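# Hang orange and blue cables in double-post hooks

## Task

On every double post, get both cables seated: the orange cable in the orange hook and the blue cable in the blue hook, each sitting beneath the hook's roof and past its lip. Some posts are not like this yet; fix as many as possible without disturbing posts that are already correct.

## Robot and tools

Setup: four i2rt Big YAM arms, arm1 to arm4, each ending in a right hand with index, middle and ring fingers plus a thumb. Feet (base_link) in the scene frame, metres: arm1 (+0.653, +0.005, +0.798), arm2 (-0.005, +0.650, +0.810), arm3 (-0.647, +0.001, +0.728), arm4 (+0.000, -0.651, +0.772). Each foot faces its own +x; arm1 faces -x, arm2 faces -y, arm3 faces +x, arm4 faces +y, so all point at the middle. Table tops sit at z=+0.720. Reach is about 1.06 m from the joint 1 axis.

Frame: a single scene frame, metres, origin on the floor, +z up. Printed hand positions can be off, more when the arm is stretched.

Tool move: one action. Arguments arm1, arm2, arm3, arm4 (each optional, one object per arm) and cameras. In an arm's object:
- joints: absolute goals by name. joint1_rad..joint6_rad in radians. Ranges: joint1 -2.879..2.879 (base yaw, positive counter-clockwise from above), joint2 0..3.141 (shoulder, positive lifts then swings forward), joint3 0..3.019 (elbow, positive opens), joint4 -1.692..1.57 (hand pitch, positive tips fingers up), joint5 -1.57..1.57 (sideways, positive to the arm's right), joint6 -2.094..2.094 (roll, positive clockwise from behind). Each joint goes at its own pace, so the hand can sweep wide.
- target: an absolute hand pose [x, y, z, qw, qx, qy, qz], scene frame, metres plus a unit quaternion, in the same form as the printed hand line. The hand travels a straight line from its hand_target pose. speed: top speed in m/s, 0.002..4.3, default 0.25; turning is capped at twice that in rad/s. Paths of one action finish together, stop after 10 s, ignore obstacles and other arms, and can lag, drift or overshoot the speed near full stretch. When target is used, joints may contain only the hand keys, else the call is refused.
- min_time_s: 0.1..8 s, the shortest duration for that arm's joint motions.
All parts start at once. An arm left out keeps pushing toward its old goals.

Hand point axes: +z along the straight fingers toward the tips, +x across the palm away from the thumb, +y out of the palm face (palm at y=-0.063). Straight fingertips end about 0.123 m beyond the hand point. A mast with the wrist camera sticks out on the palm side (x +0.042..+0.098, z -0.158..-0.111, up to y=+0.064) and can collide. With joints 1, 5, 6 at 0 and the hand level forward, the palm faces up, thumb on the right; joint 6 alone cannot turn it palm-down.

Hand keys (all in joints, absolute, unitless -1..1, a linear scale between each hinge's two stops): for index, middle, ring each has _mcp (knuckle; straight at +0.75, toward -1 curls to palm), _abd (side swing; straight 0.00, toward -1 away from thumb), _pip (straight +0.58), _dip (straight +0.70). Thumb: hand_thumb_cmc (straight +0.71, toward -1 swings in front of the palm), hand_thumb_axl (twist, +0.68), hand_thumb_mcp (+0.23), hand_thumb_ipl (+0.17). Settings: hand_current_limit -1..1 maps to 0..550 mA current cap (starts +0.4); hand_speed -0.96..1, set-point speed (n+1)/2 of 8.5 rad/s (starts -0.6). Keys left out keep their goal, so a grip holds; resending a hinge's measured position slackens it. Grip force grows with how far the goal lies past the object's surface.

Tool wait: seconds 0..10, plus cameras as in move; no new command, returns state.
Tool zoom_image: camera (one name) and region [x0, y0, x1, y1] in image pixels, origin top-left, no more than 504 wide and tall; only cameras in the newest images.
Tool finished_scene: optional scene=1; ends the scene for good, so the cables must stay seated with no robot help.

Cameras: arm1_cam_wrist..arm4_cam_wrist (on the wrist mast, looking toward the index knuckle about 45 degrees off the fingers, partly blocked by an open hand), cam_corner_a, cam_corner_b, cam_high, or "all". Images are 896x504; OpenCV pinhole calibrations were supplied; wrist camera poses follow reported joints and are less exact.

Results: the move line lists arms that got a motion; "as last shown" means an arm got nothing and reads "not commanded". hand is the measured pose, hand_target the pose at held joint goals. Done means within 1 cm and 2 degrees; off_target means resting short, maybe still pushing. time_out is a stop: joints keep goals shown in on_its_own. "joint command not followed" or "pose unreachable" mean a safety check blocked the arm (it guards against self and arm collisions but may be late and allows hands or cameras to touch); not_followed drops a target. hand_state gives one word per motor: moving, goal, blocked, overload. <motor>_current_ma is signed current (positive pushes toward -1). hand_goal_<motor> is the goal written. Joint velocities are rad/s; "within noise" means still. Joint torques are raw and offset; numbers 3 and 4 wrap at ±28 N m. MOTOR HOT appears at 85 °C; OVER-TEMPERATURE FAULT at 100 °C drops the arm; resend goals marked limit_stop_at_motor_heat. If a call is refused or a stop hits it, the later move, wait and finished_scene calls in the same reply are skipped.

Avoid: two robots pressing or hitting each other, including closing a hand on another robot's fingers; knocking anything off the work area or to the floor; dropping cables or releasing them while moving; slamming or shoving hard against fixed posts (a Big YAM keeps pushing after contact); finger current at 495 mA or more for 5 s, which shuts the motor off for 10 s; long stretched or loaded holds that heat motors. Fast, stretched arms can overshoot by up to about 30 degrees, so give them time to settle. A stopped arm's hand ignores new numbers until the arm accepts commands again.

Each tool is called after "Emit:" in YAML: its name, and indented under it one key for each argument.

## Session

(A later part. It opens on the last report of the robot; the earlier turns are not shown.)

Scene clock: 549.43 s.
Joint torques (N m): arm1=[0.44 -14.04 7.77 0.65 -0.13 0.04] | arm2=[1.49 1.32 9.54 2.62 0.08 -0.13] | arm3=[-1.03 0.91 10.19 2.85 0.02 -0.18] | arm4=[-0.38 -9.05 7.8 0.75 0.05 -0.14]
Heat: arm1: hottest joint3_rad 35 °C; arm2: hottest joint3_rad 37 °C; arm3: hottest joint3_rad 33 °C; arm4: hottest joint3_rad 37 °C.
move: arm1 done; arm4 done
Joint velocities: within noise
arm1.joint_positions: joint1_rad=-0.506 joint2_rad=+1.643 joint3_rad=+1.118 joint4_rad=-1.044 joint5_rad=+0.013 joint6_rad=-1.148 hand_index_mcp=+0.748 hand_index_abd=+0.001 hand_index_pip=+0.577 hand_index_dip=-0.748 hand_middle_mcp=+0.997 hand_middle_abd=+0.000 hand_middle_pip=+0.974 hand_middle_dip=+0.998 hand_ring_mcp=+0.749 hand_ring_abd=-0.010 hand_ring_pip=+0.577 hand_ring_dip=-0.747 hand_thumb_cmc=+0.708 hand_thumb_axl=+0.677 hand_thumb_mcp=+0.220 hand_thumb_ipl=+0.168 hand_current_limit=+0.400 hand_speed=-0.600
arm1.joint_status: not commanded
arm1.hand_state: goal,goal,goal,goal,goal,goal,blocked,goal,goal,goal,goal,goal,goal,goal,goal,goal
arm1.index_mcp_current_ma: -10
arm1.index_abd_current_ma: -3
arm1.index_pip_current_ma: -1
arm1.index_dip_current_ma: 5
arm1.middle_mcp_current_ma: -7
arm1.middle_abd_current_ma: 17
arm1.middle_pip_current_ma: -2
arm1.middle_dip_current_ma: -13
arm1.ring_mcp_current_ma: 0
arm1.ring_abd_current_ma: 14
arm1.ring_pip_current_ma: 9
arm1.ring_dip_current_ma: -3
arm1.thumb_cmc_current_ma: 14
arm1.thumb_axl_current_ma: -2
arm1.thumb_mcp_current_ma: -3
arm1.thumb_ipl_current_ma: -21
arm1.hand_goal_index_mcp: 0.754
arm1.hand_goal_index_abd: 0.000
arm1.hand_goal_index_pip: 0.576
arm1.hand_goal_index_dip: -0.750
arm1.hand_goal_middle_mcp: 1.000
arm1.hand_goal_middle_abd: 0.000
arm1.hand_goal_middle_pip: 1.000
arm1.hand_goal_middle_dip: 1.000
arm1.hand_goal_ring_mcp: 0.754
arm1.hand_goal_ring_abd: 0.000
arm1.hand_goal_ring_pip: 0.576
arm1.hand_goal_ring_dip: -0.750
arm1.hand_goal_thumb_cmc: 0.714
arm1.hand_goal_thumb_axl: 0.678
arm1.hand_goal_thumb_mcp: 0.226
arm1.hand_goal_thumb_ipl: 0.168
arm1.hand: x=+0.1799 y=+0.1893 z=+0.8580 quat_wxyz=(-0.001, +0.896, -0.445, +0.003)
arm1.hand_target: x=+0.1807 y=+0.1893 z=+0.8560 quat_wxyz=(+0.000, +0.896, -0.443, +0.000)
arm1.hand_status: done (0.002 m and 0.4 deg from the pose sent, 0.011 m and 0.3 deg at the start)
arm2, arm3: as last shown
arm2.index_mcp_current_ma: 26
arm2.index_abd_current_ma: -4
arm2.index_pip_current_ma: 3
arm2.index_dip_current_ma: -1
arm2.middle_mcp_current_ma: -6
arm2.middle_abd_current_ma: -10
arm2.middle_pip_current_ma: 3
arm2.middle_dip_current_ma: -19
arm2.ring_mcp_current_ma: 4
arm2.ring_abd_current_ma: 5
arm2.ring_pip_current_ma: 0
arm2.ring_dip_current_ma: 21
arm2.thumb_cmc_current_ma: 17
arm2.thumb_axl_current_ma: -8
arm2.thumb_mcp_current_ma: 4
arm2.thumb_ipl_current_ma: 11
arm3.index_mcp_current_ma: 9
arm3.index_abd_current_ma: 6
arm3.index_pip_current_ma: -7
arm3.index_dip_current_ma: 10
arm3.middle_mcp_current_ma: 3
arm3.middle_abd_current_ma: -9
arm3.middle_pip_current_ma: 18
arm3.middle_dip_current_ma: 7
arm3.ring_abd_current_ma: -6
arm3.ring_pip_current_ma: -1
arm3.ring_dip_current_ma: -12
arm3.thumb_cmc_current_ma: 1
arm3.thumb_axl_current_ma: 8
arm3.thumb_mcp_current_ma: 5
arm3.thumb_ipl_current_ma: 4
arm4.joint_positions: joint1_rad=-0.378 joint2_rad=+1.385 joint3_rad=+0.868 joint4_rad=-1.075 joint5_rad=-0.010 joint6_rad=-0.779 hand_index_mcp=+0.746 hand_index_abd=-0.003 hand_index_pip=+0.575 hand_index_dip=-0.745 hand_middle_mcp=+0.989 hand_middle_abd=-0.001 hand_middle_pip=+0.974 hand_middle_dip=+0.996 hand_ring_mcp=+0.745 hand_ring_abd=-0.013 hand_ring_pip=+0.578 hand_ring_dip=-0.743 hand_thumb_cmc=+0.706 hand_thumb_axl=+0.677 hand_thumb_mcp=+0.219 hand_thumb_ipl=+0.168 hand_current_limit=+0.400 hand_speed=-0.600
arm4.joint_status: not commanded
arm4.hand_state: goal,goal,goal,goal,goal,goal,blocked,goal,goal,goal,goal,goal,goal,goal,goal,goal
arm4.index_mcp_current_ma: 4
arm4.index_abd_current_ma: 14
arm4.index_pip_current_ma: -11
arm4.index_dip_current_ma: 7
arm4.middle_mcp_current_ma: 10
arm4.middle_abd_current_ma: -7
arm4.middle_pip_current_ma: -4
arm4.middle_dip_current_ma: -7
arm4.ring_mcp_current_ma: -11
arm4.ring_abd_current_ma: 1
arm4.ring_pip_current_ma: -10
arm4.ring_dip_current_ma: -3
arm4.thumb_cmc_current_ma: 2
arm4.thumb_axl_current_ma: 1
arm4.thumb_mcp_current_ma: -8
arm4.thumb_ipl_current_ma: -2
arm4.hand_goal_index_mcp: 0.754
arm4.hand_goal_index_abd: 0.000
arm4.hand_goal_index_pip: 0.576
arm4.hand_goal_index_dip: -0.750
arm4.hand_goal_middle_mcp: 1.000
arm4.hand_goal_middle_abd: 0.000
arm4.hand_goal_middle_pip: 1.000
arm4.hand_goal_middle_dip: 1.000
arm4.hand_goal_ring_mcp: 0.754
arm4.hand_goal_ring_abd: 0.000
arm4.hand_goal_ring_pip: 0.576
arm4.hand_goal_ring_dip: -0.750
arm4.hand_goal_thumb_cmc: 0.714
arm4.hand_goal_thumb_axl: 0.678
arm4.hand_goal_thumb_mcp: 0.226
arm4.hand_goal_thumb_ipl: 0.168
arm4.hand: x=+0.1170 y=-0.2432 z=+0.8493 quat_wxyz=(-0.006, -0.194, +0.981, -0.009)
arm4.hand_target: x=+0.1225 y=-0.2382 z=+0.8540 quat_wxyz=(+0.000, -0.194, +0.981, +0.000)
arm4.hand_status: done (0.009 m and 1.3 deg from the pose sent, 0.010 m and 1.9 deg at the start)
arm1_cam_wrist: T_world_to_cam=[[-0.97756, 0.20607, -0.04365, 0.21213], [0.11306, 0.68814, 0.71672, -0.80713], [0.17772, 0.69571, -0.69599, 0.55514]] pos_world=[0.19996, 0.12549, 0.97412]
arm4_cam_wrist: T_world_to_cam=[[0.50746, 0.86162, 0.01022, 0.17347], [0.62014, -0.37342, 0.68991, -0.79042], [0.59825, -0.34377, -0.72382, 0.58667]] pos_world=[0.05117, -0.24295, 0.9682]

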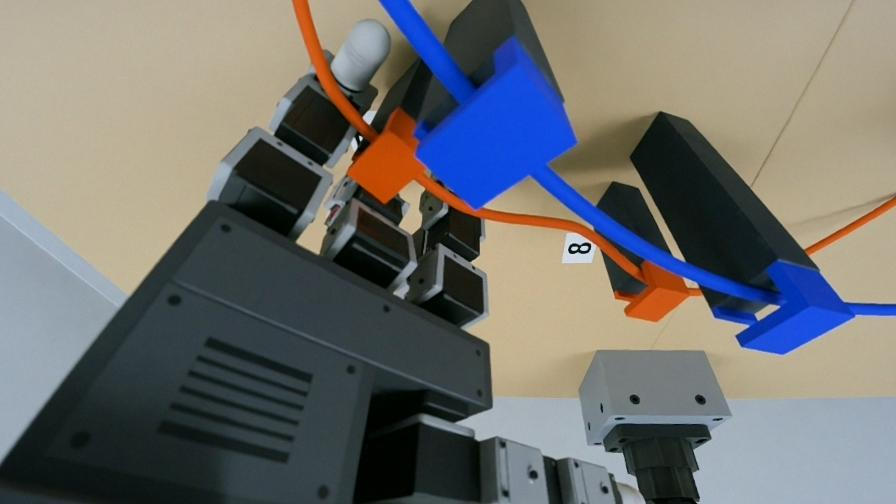

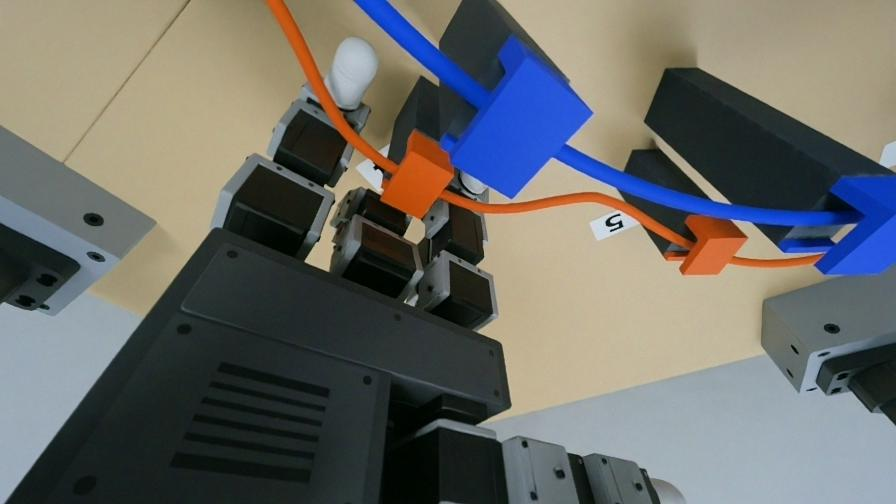

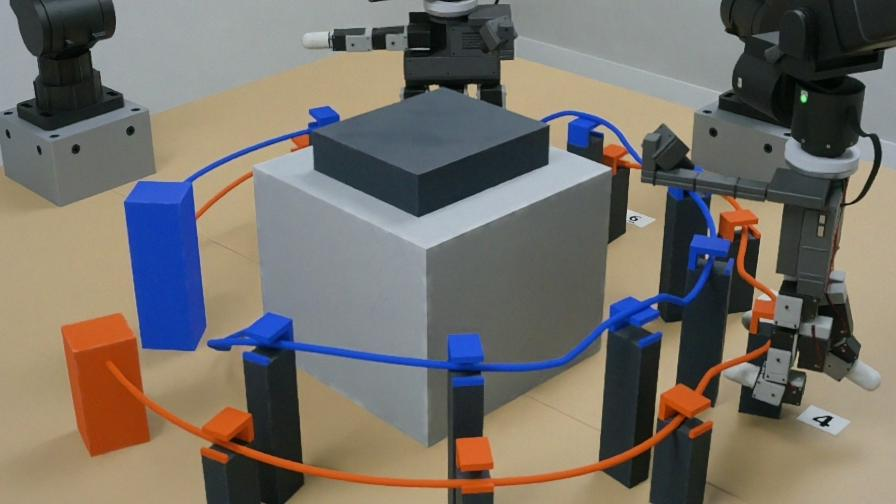

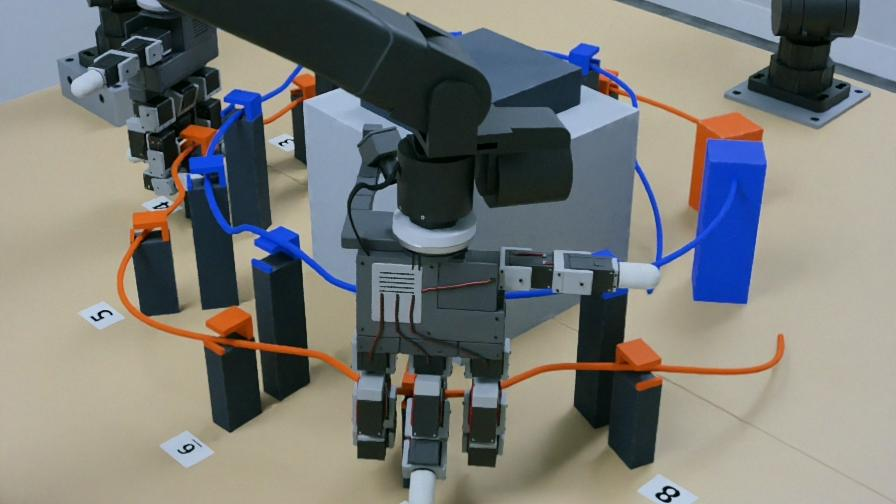

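Emit:
move:
  arm4: {"joints": {"hand_index_dip": 0.26, "hand_ring_dip": 0.26, "hand_speed": -0.75}}
  arm1: {"joints": {"hand_index_dip": 0.26, "hand_ring_dip": 0.26, "hand_speed": -0.75}}
  cameras: ["arm1_cam_wrist", "arm4_cam_wrist", "cam_corner_b"]

Emit:
move:
  arm4: {"target": [0.1457, -0.2936, 0.854, 0, -0.1942, 0.981, 0], "speed": 0.15}
  arm1: {"target": [0.2284, 0.2257, 0.858, 0, -0.8965, 0.4431, 0], "speed": 0.15}
  cameras: ["arm1_cam_wrist", "arm4_cam_wrist", "cam_corner_a", "cam_corner_b"]

Emit:
zoom_image:
  camera: "cam_corner_b"
  region: [330, 320, 530, 490]

Emit:
zoom_image:
  camera: "arm1_cam_wrist"
  region: [320, 0, 640, 250]

Emit:
zoom_image:
  camera: "arm4_cam_wrist"
  region: [320, 0, 640, 250]

Emit:
zoom_image:
  camera: "cam_corner_b"
  region: [130, 100, 240, 200]

Emit:
zoom_image:
  camera: "cam_corner_a"
  region: [700, 240, 860, 400]

Scene clock: 577.97 s.
Joint torques (N m): arm1=[0.38 -14.1 7.72 0.72 -0.16 0.03] | arm2=[1.38 0.62 9.46 2.45 0.06 -0.09] | arm3=[-1.44 0.09 10.29 3.02 0.02 -0.17] | arm4=[-0.44 -9.05 7.8 0.75 0.05 -0.14]
Heat: arm1: hottest joint3_rad 35 °C; arm2: hottest joint3_rad 37 °C; arm3: hottest joint3_rad 33 °C; arm4: hottest joint3_rad 36 °C.
move: arm1 done; arm4 done
Joint velocities: within noise
arm1.joint_positions: joint1_rad=-0.505 joint2_rad=+1.643 joint3_rad=+1.118 joint4_rad=-1.044 joint5_rad=+0.013 joint6_rad=-1.148 hand_index_mcp=+0.748 hand_index_abd=+0.001 hand_index_pip=+0.568 hand_index_dip=+0.257 hand_middle_mcp=+0.997 hand_middle_abd=+0.000 hand_middle_pip=+0.974 hand_middle_dip=+0.998 hand_ring_mcp=+0.749 hand_ring_abd=-0.010 hand_ring_pip=+0.576 hand_ring_dip=+0.258 hand_thumb_cmc=+0.708 hand_thumb_axl=+0.677 hand_thumb_mcp=+0.220 hand_thumb_ipl=+0.168 hand_current_limit=+0.400 hand_speed=-0.750
arm1.joint_status: all done
arm1.hand_state: goal,goal,goal,goal,goal,goal,blocked,goal,goal,goal,goal,goal,goal,goal,goal,goal
arm1.index_mcp_current_ma: -15
arm1.index_abd_current_ma: -12
arm1.index_pip_current_ma: -19
arm1.index_dip_current_ma: -2
arm1.middle_mcp_current_ma: -8
arm1.middle_abd_current_ma: 22
arm1.middle_pip_current_ma: -9
arm1.middle_dip_current_ma: 1
arm1.ring_mcp_current_ma: -10
arm1.ring_abd_current_ma: 10
arm1.ring_pip_current_ma: 18
arm1.ring_dip_current_ma: -1
arm1.thumb_cmc_current_ma: 11
arm1.thumb_axl_current_ma: 12
arm1.thumb_mcp_current_ma: -18
arm1.thumb_ipl_current_ma: 4
arm1.hand_goal_index_mcp: 0.754
arm1.hand_goal_index_abd: 0.000
arm1.hand_goal_index_pip: 0.576
arm1.hand_goal_index_dip: 0.260
arm1.hand_goal_middle_mcp: 1.000
arm1.hand_goal_middle_abd: 0.000
arm1.hand_goal_middle_pip: 1.000
arm1.hand_goal_middle_dip: 1.000
arm1.hand_goal_ring_mcp: 0.754
arm1.hand_goal_ring_abd: 0.000
arm1.hand_goal_ring_pip: 0.576
arm1.hand_goal_ring_dip: 0.260
arm1.hand_goal_thumb_cmc: 0.714
arm1.hand_goal_thumb_axl: 0.678
arm1.hand_goal_thumb_mcp: 0.226
arm1.hand_goal_thumb_ipl: 0.168
arm1.hand: x=+0.1798 y=+0.1891 z=+0.8580 quat_wxyz=(-0.001, +0.896, -0.445, +0.003)
arm1.hand_target: x=+0.1806 y=+0.1891 z=+0.8560 quat_wxyz=(+0.000, +0.896, -0.443, +0.000)
arm1.hand_status: not commanded
arm2, arm3: as last shown
arm2.index_mcp_current_ma: 0
arm2.index_abd_current_ma: -3
arm2.index_pip_current_ma: 0
arm2.index_dip_current_ma: -13
arm2.middle_mcp_current_ma: 10
arm2.middle_abd_current_ma: -6
arm2.middle_pip_current_ma: -6
arm2.middle_dip_current_ma: 0
arm2.ring_mcp_current_ma: -5
arm2.ring_pip_current_ma: -21
arm2.ring_dip_current_ma: -2
arm2.thumb_cmc_current_ma: 3
arm2.thumb_axl_current_ma: -9
arm2.thumb_mcp_current_ma: 3
arm2.thumb_ipl_current_ma: -1
arm3.index_mcp_current_ma: 7
arm3.index_abd_current_ma: -6
arm3.index_pip_current_ma: -3
arm3.index_dip_current_ma: 2
arm3.middle_mcp_current_ma: -11
arm3.middle_abd_current_ma: -6
arm3.middle_pip_current_ma: 4
arm3.middle_dip_current_ma: 13
arm3.ring_mcp_current_ma: -10
arm3.ring_abd_current_ma: -11
arm3.ring_pip_current_ma: -3
arm3.ring_dip_current_ma: -15
arm3.thumb_cmc_current_ma: 5
arm3.thumb_axl_current_ma: -4
arm3.thumb_mcp_current_ma: 2
arm3.thumb_ipl_current_ma: -1
arm4.joint_positions: joint1_rad=-0.378 joint2_rad=+1.385 joint3_rad=+0.868 joint4_rad=-1.075 joint5_rad=-0.010 joint6_rad=-0.779 hand_index_mcp=+0.746 hand_index_abd=-0.003 hand_index_pip=+0.575 hand_index_dip=+0.255 hand_middle_mcp=+0.989 hand_middle_abd=-0.001 hand_middle_pip=+0.974 hand_middle_dip=+0.996 hand_ring_mcp=+0.745 hand_ring_abd=-0.013 hand_ring_pip=+0.577 hand_ring_dip=+0.256 hand_thumb_cmc=+0.706 hand_thumb_axl=+0.677 hand_thumb_mcp=+0.219 hand_thumb_ipl=+0.168 hand_current_limit=+0.400 hand_speed=-0.750
arm4.joint_status: all done
arm4.hand_state: goal,goal,goal,goal,goal,goal,blocked,goal,goal,goal,goal,goal,goal,goal,goal,goal
arm4.index_mcp_current_ma: 0
arm4.index_abd_current_ma: -1
arm4.index_pip_current_ma: -8
arm4.index_dip_current_ma: 8
arm4.middle_mcp_current_ma: -1
arm4.middle_abd_current_ma: -4
arm4.middle_pip_current_ma: -6
arm4.middle_dip_current_ma: -6
arm4.ring_mcp_current_ma: -6
arm4.ring_abd_current_ma: 2
arm4.ring_pip_current_ma: 3
arm4.ring_dip_current_ma: -4
arm4.thumb_cmc_current_ma: -9
arm4.thumb_axl_current_ma: 6
arm4.thumb_mcp_current_ma: -12
arm4.thumb_ipl_current_ma: -2
arm4.hand_goal_index_mcp: 0.754
arm4.hand_goal_index_abd: 0.000
arm4.hand_goal_index_pip: 0.576
arm4.hand_goal_index_dip: 0.260
arm4.hand_goal_middle_mcp: 1.000
arm4.hand_goal_middle_abd: 0.000
arm4.hand_goal_middle_pip: 1.000
arm4.hand_goal_middle_dip: 1.000
arm4.hand_goal_ring_mcp: 0.754
arm4.hand_goal_ring_abd: 0.000
arm4.hand_goal_ring_pip: 0.576
arm4.hand_goal_ring_dip: 0.260
arm4.hand_goal_thumb_cmc: 0.714
arm4.hand_goal_thumb_axl: 0.678
arm4.hand_goal_thumb_mcp: 0.226
arm4.hand_goal_thumb_ipl: 0.168
arm4.hand: x=+0.1170 y=-0.2432 z=+0.8493 quat_wxyz=(-0.006, -0.194, +0.981, -0.009)
arm4.hand_target: x=+0.1225 y=-0.2382 z=+0.8540 quat_wxyz=(+0.000, -0.194, +0.981, +0.000)
arm4.hand_status: not commanded
arm1_cam_wrist: T_world_to_cam=[[-0.97764, 0.2057, -0.04372, 0.2123], [0.11274, 0.68817, 0.71674, -0.80696], [0.17752, 0.69578, -0.69597, 0.55528]] pos_world=[0.19996, 0.12529, 0.97412]
arm4_cam_wrist: T_world_to_cam=[[0.50746, 0.86162, 0.01022, 0.17347], [0.62014, -0.37342, 0.68991, -0.79042], [0.59825, -0.34377, -0.72382, 0.58667]] pos_world=[0.05117, -0.24295, 0.9682]

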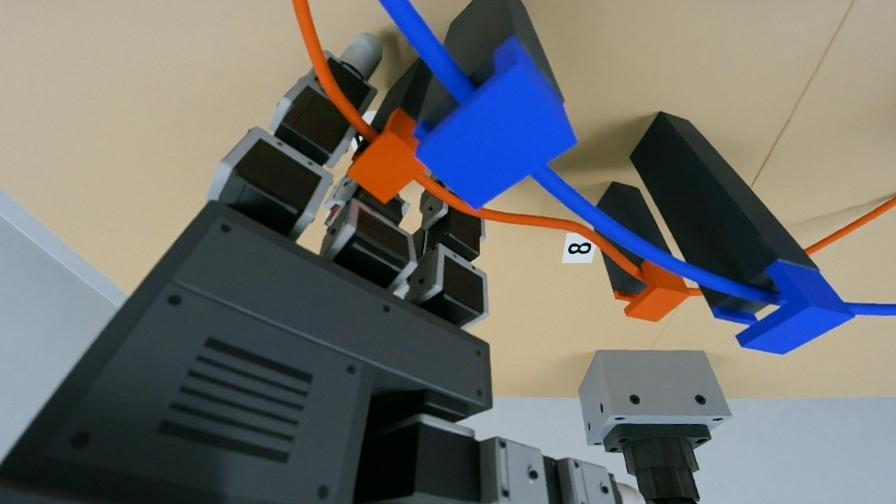

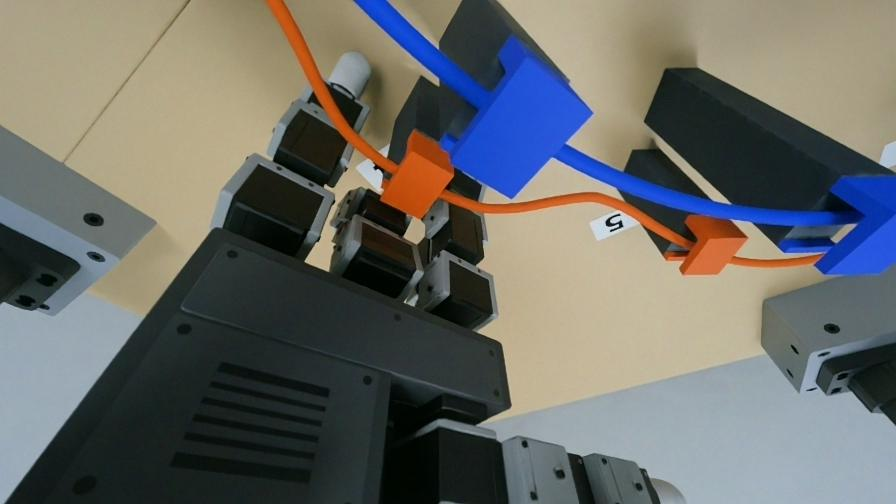

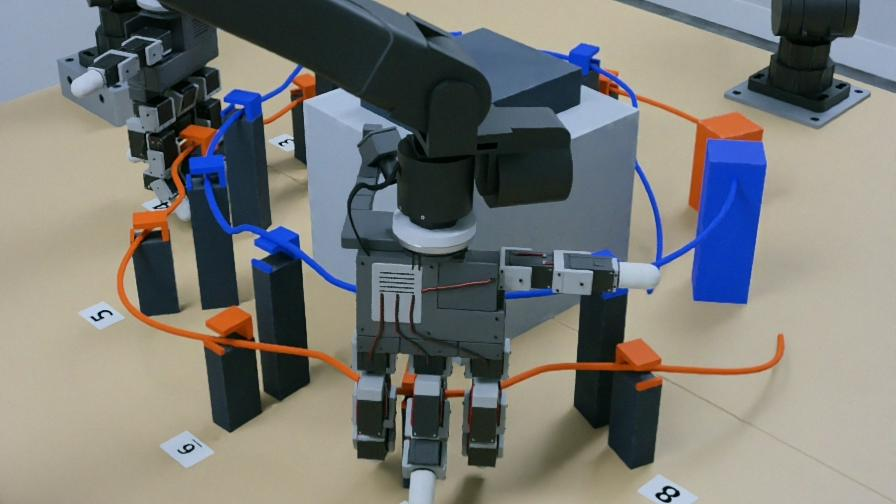

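Scene clock: 579.23 s.
Joint torques (N m): arm1=[-0.03 -13.68 7.72 0.54 -0.09 0.01] | arm2=[0.5 1.26 9.46 2.63 0.1 -0.07] | arm3=[-1.38 1.08 10.19 3.06 0.05 -0.18] | arm4=[-0.09 -8.29 7.65 0.25 -0.03 -0.22]
Heat: arm1: hottest joint3_rad 35 °C; arm2: hottest joint3_rad 37 °C; arm3: hottest joint3_rad 33 °C; arm4: hottest joint3_rad 36 °C.
move: arm1 done; arm4 done
Joint velocities: within noise
arm1.joint_positions: joint1_rad=-0.633 joint2_rad=+1.596 joint3_rad=+1.058 joint4_rad=-1.035 joint5_rad=+0.011 joint6_rad=-1.272 hand_index_mcp=+0.748 hand_index_abd=+0.001 hand_index_pip=+0.568 hand_index_dip=+0.258 hand_middle_mcp=+0.992 hand_middle_abd=+0.000 hand_middle_pip=+0.974 hand_middle_dip=+0.997 hand_ring_mcp=+0.749 hand_ring_abd=-0.002 hand_ring_pip=+0.569 hand_ring_dip=+0.258 hand_thumb_cmc=+0.708 hand_thumb_axl=+0.677 hand_thumb_mcp=+0.220 hand_thumb_ipl=+0.168 hand_current_limit=+0.400 hand_speed=-0.750
arm1.joint_status: not commanded
arm1.hand_state: goal,goal,goal,goal,goal,goal,blocked,goal,goal,goal,goal,goal,goal,goal,goal,goal
arm1.index_mcp_current_ma: -10
arm1.index_abd_current_ma: 18
arm1.index_pip_current_ma: 1
arm1.index_dip_current_ma: -4
arm1.middle_mcp_current_ma: 3
arm1.middle_abd_current_ma: -1
arm1.middle_pip_current_ma: -1
arm1.middle_dip_current_ma: -11
arm1.ring_mcp_current_ma: -2
arm1.ring_abd_current_ma: -5
arm1.ring_pip_current_ma: 2
arm1.ring_dip_current_ma: 0
arm1.thumb_cmc_current_ma: 21
arm1.thumb_axl_current_ma: -14
arm1.thumb_mcp_current_ma: 5
arm1.thumb_ipl_current_ma: 2
arm1.hand_goal_index_mcp: 0.754
arm1.hand_goal_index_abd: 0.000
arm1.hand_goal_index_pip: 0.576
arm1.hand_goal_index_dip: 0.260
arm1.hand_goal_middle_mcp: 1.000
arm1.hand_goal_middle_abd: 0.000
arm1.hand_goal_middle_pip: 1.000
arm1.hand_goal_middle_dip: 1.000
arm1.hand_goal_ring_mcp: 0.754
arm1.hand_goal_ring_abd: 0.000
arm1.hand_goal_ring_pip: 0.576
arm1.hand_goal_ring_dip: 0.260
arm1.hand_goal_thumb_cmc: 0.714
arm1.hand_goal_thumb_axl: 0.678
arm1.hand_goal_thumb_mcp: 0.226
arm1.hand_goal_thumb_ipl: 0.168
arm1.hand: x=+0.2272 y=+0.2248 z=+0.8573 quat_wxyz=(+0.000, +0.895, -0.446, +0.006)
arm1.hand_target: x=+0.2285 y=+0.2257 z=+0.8580 quat_wxyz=(+0.000, +0.896, -0.443, +0.000)
arm1.hand_status: done (0.002 m and 0.7 deg from the pose sent, 0.061 m and 0.4 deg at the start)
arm2, arm3: as last shown
arm2.index_mcp_current_ma: 22
arm2.index_abd_current_ma: -8
arm2.index_pip_current_ma: -4
arm2.index_dip_current_ma: 9
arm2.middle_abd_current_ma: 21
arm2.middle_pip_current_ma: -8
arm2.middle_dip_current_ma: -13
arm2.ring_mcp_current_ma: -4
arm2.ring_abd_current_ma: 0
arm2.ring_pip_current_ma: -12
arm2.ring_dip_current_ma: 27
arm2.thumb_cmc_current_ma: 0
arm2.thumb_axl_current_ma: -15
arm2.thumb_mcp_current_ma: -2
arm2.thumb_ipl_current_ma: 9
arm3.index_mcp_current_ma: -1
arm3.index_abd_current_ma: 8
arm3.index_pip_current_ma: -4
arm3.index_dip_current_ma: 1
arm3.middle_mcp_current_ma: -6
arm3.middle_abd_current_ma: 0
arm3.middle_pip_current_ma: 9
arm3.middle_dip_current_ma: 2
arm3.ring_mcp_current_ma: -8
arm3.ring_abd_current_ma: -4
arm3.ring_dip_current_ma: -11
arm3.thumb_cmc_current_ma: 2
arm3.thumb_axl_current_ma: 2
arm3.thumb_mcp_current_ma: 4
arm3.thumb_ipl_current_ma: 7
arm4.joint_positions: joint1_rad=-0.519 joint2_rad=+1.289 joint3_rad=+0.771 joint4_rad=-1.070 joint5_rad=-0.008 joint6_rad=-0.910 hand_index_mcp=+0.746 hand_index_abd=-0.003 hand_index_pip=+0.571 hand_index_dip=+0.255 hand_middle_mcp=+0.989 hand_middle_abd=-0.001 hand_middle_pip=+0.974 hand_middle_dip=+0.996 hand_ring_mcp=+0.746 hand_ring_abd=-0.012 hand_ring_pip=+0.575 hand_ring_dip=+0.256 hand_thumb_cmc=+0.718 hand_thumb_axl=+0.677 hand_thumb_mcp=+0.219 hand_thumb_ipl=+0.168 hand_current_limit=+0.400 hand_speed=-0.750
arm4.joint_status: not commanded
arm4.hand_state: goal,goal,goal,goal,goal,goal,blocked,goal,goal,goal,goal,goal,goal,goal,goal,goal
arm4.index_mcp_current_ma: 3
arm4.index_abd_current_ma: -4
arm4.index_pip_current_ma: -5
arm4.index_dip_current_ma: -2
arm4.middle_mcp_current_ma: 1
arm4.middle_abd_current_ma: 0
arm4.middle_pip_current_ma: -9
arm4.middle_dip_current_ma: -2
arm4.ring_mcp_current_ma: -6
arm4.ring_abd_current_ma: -3
arm4.ring_pip_current_ma: 5
arm4.ring_dip_current_ma: 2
arm4.thumb_cmc_current_ma: 1
arm4.thumb_axl_current_ma: 8
arm4.thumb_mcp_current_ma: -7
arm4.thumb_ipl_current_ma: 3
arm4.hand_goal_index_mcp: 0.754
arm4.hand_goal_index_abd: 0.000
arm4.hand_goal_index_pip: 0.576
arm4.hand_goal_index_dip: 0.260
arm4.hand_goal_middle_mcp: 1.000
arm4.hand_goal_middle_abd: 0.000
arm4.hand_goal_middle_pip: 1.000
arm4.hand_goal_middle_dip: 1.000
arm4.hand_goal_ring_mcp: 0.754
arm4.hand_goal_ring_abd: 0.000
arm4.hand_goal_ring_pip: 0.576
arm4.hand_goal_ring_dip: 0.260
arm4.hand_goal_thumb_cmc: 0.714
arm4.hand_goal_thumb_axl: 0.678
arm4.hand_goal_thumb_mcp: 0.226
arm4.hand_goal_thumb_ipl: 0.168
arm4.hand: x=+0.1438 y=-0.2956 z=+0.8480 quat_wxyz=(-0.004, -0.189, +0.982, -0.007)
arm4.hand_target: x=+0.1458 y=-0.2936 z=+0.8540 quat_wxyz=(+0.000, -0.194, +0.981, +0.000)
arm4.hand_status: done (0.007 m and 1.1 deg from the pose sent, 0.058 m and 1.3 deg at the start)
arm1_cam_wrist: T_world_to_cam=[[-0.97678, 0.20883, -0.04792, 0.25399], [0.1127, 0.69101, 0.71401, -0.83471], [0.18222, 0.69202, -0.6985, 0.5235]] pos_world=[0.24677, 0.16148, 0.97382]
arm4_cam_wrist: T_world_to_cam=[[0.51586, 0.85652, 0.01597, 0.19736], [0.61537, -0.38347, 0.68868, -0.82698], [0.59599, -0.34543, -0.72489, 0.55239]] pos_world=[0.07787, -0.29535, 0.96679]

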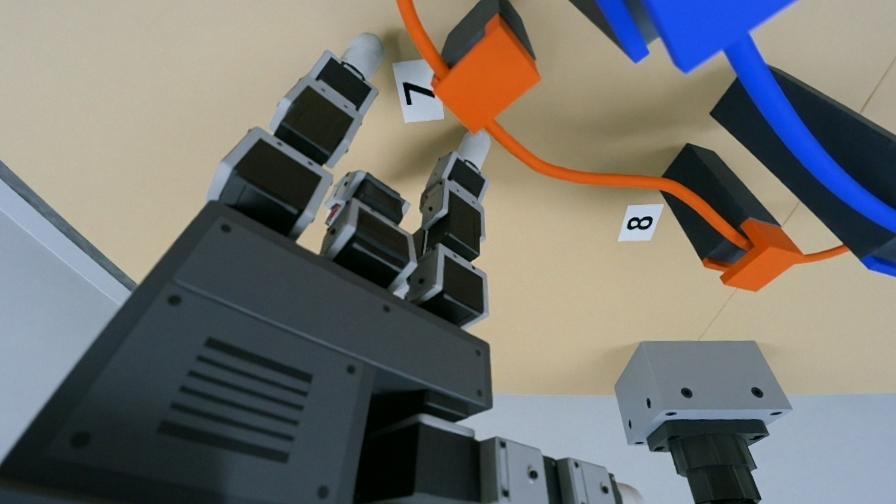

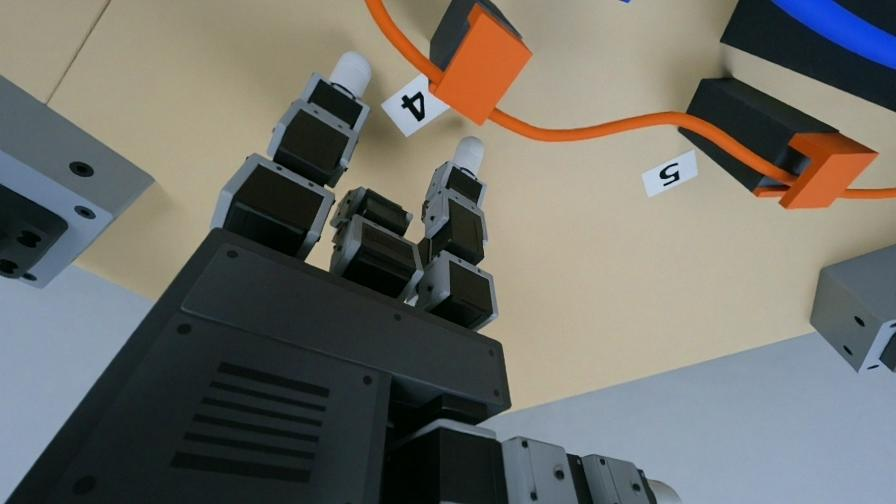

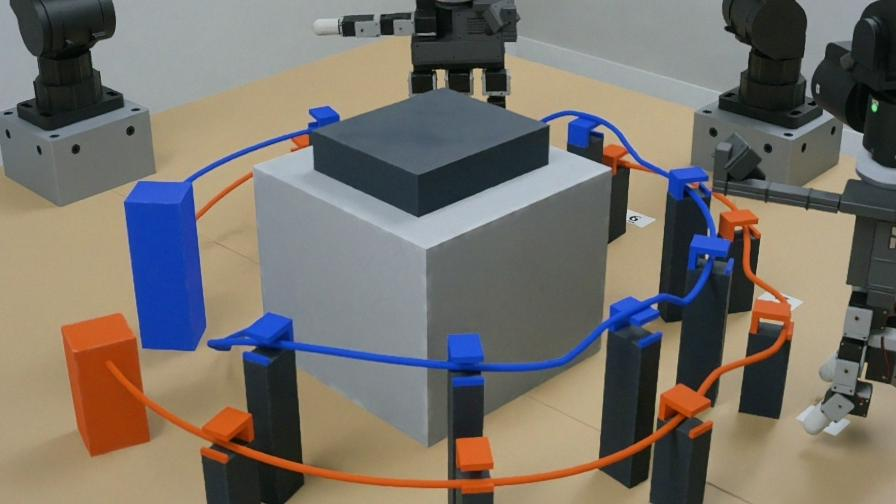

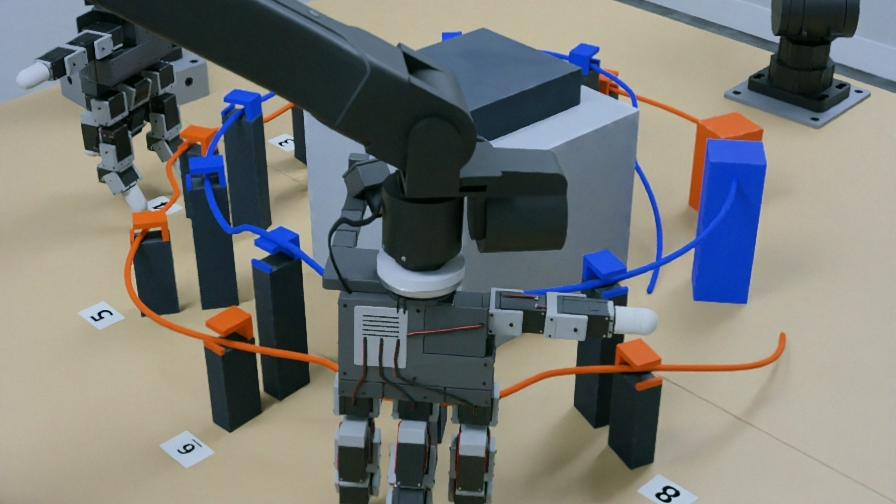

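Scaled by 2.520 from the camera's image (finer frame: 1280x720).

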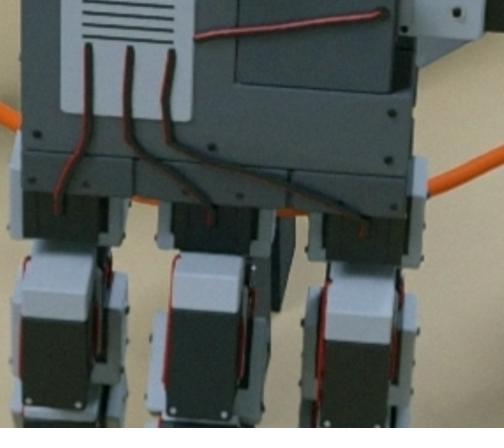

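Scaled by 1.575 from the camera's image (finer frame: 1280x720).

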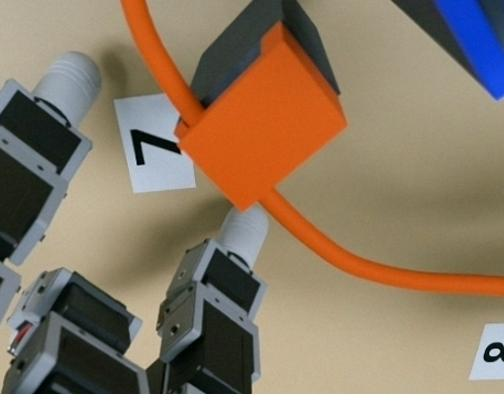

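Scaled by 1.575 from the camera's image (finer frame: 1280x720).

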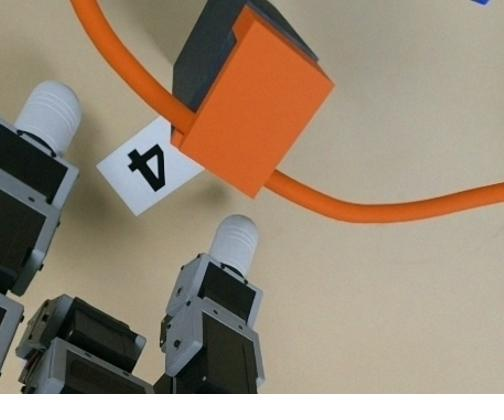

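Scaled by 4.582 from the camera's image (finer frame: 1280x720).

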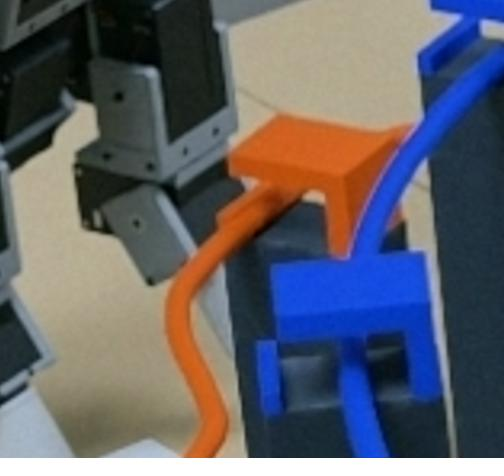

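Scaled by 3.150 from the camera's image (finer frame: 1280x720).

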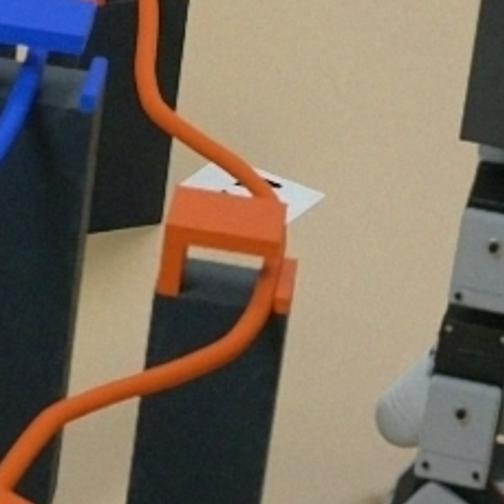

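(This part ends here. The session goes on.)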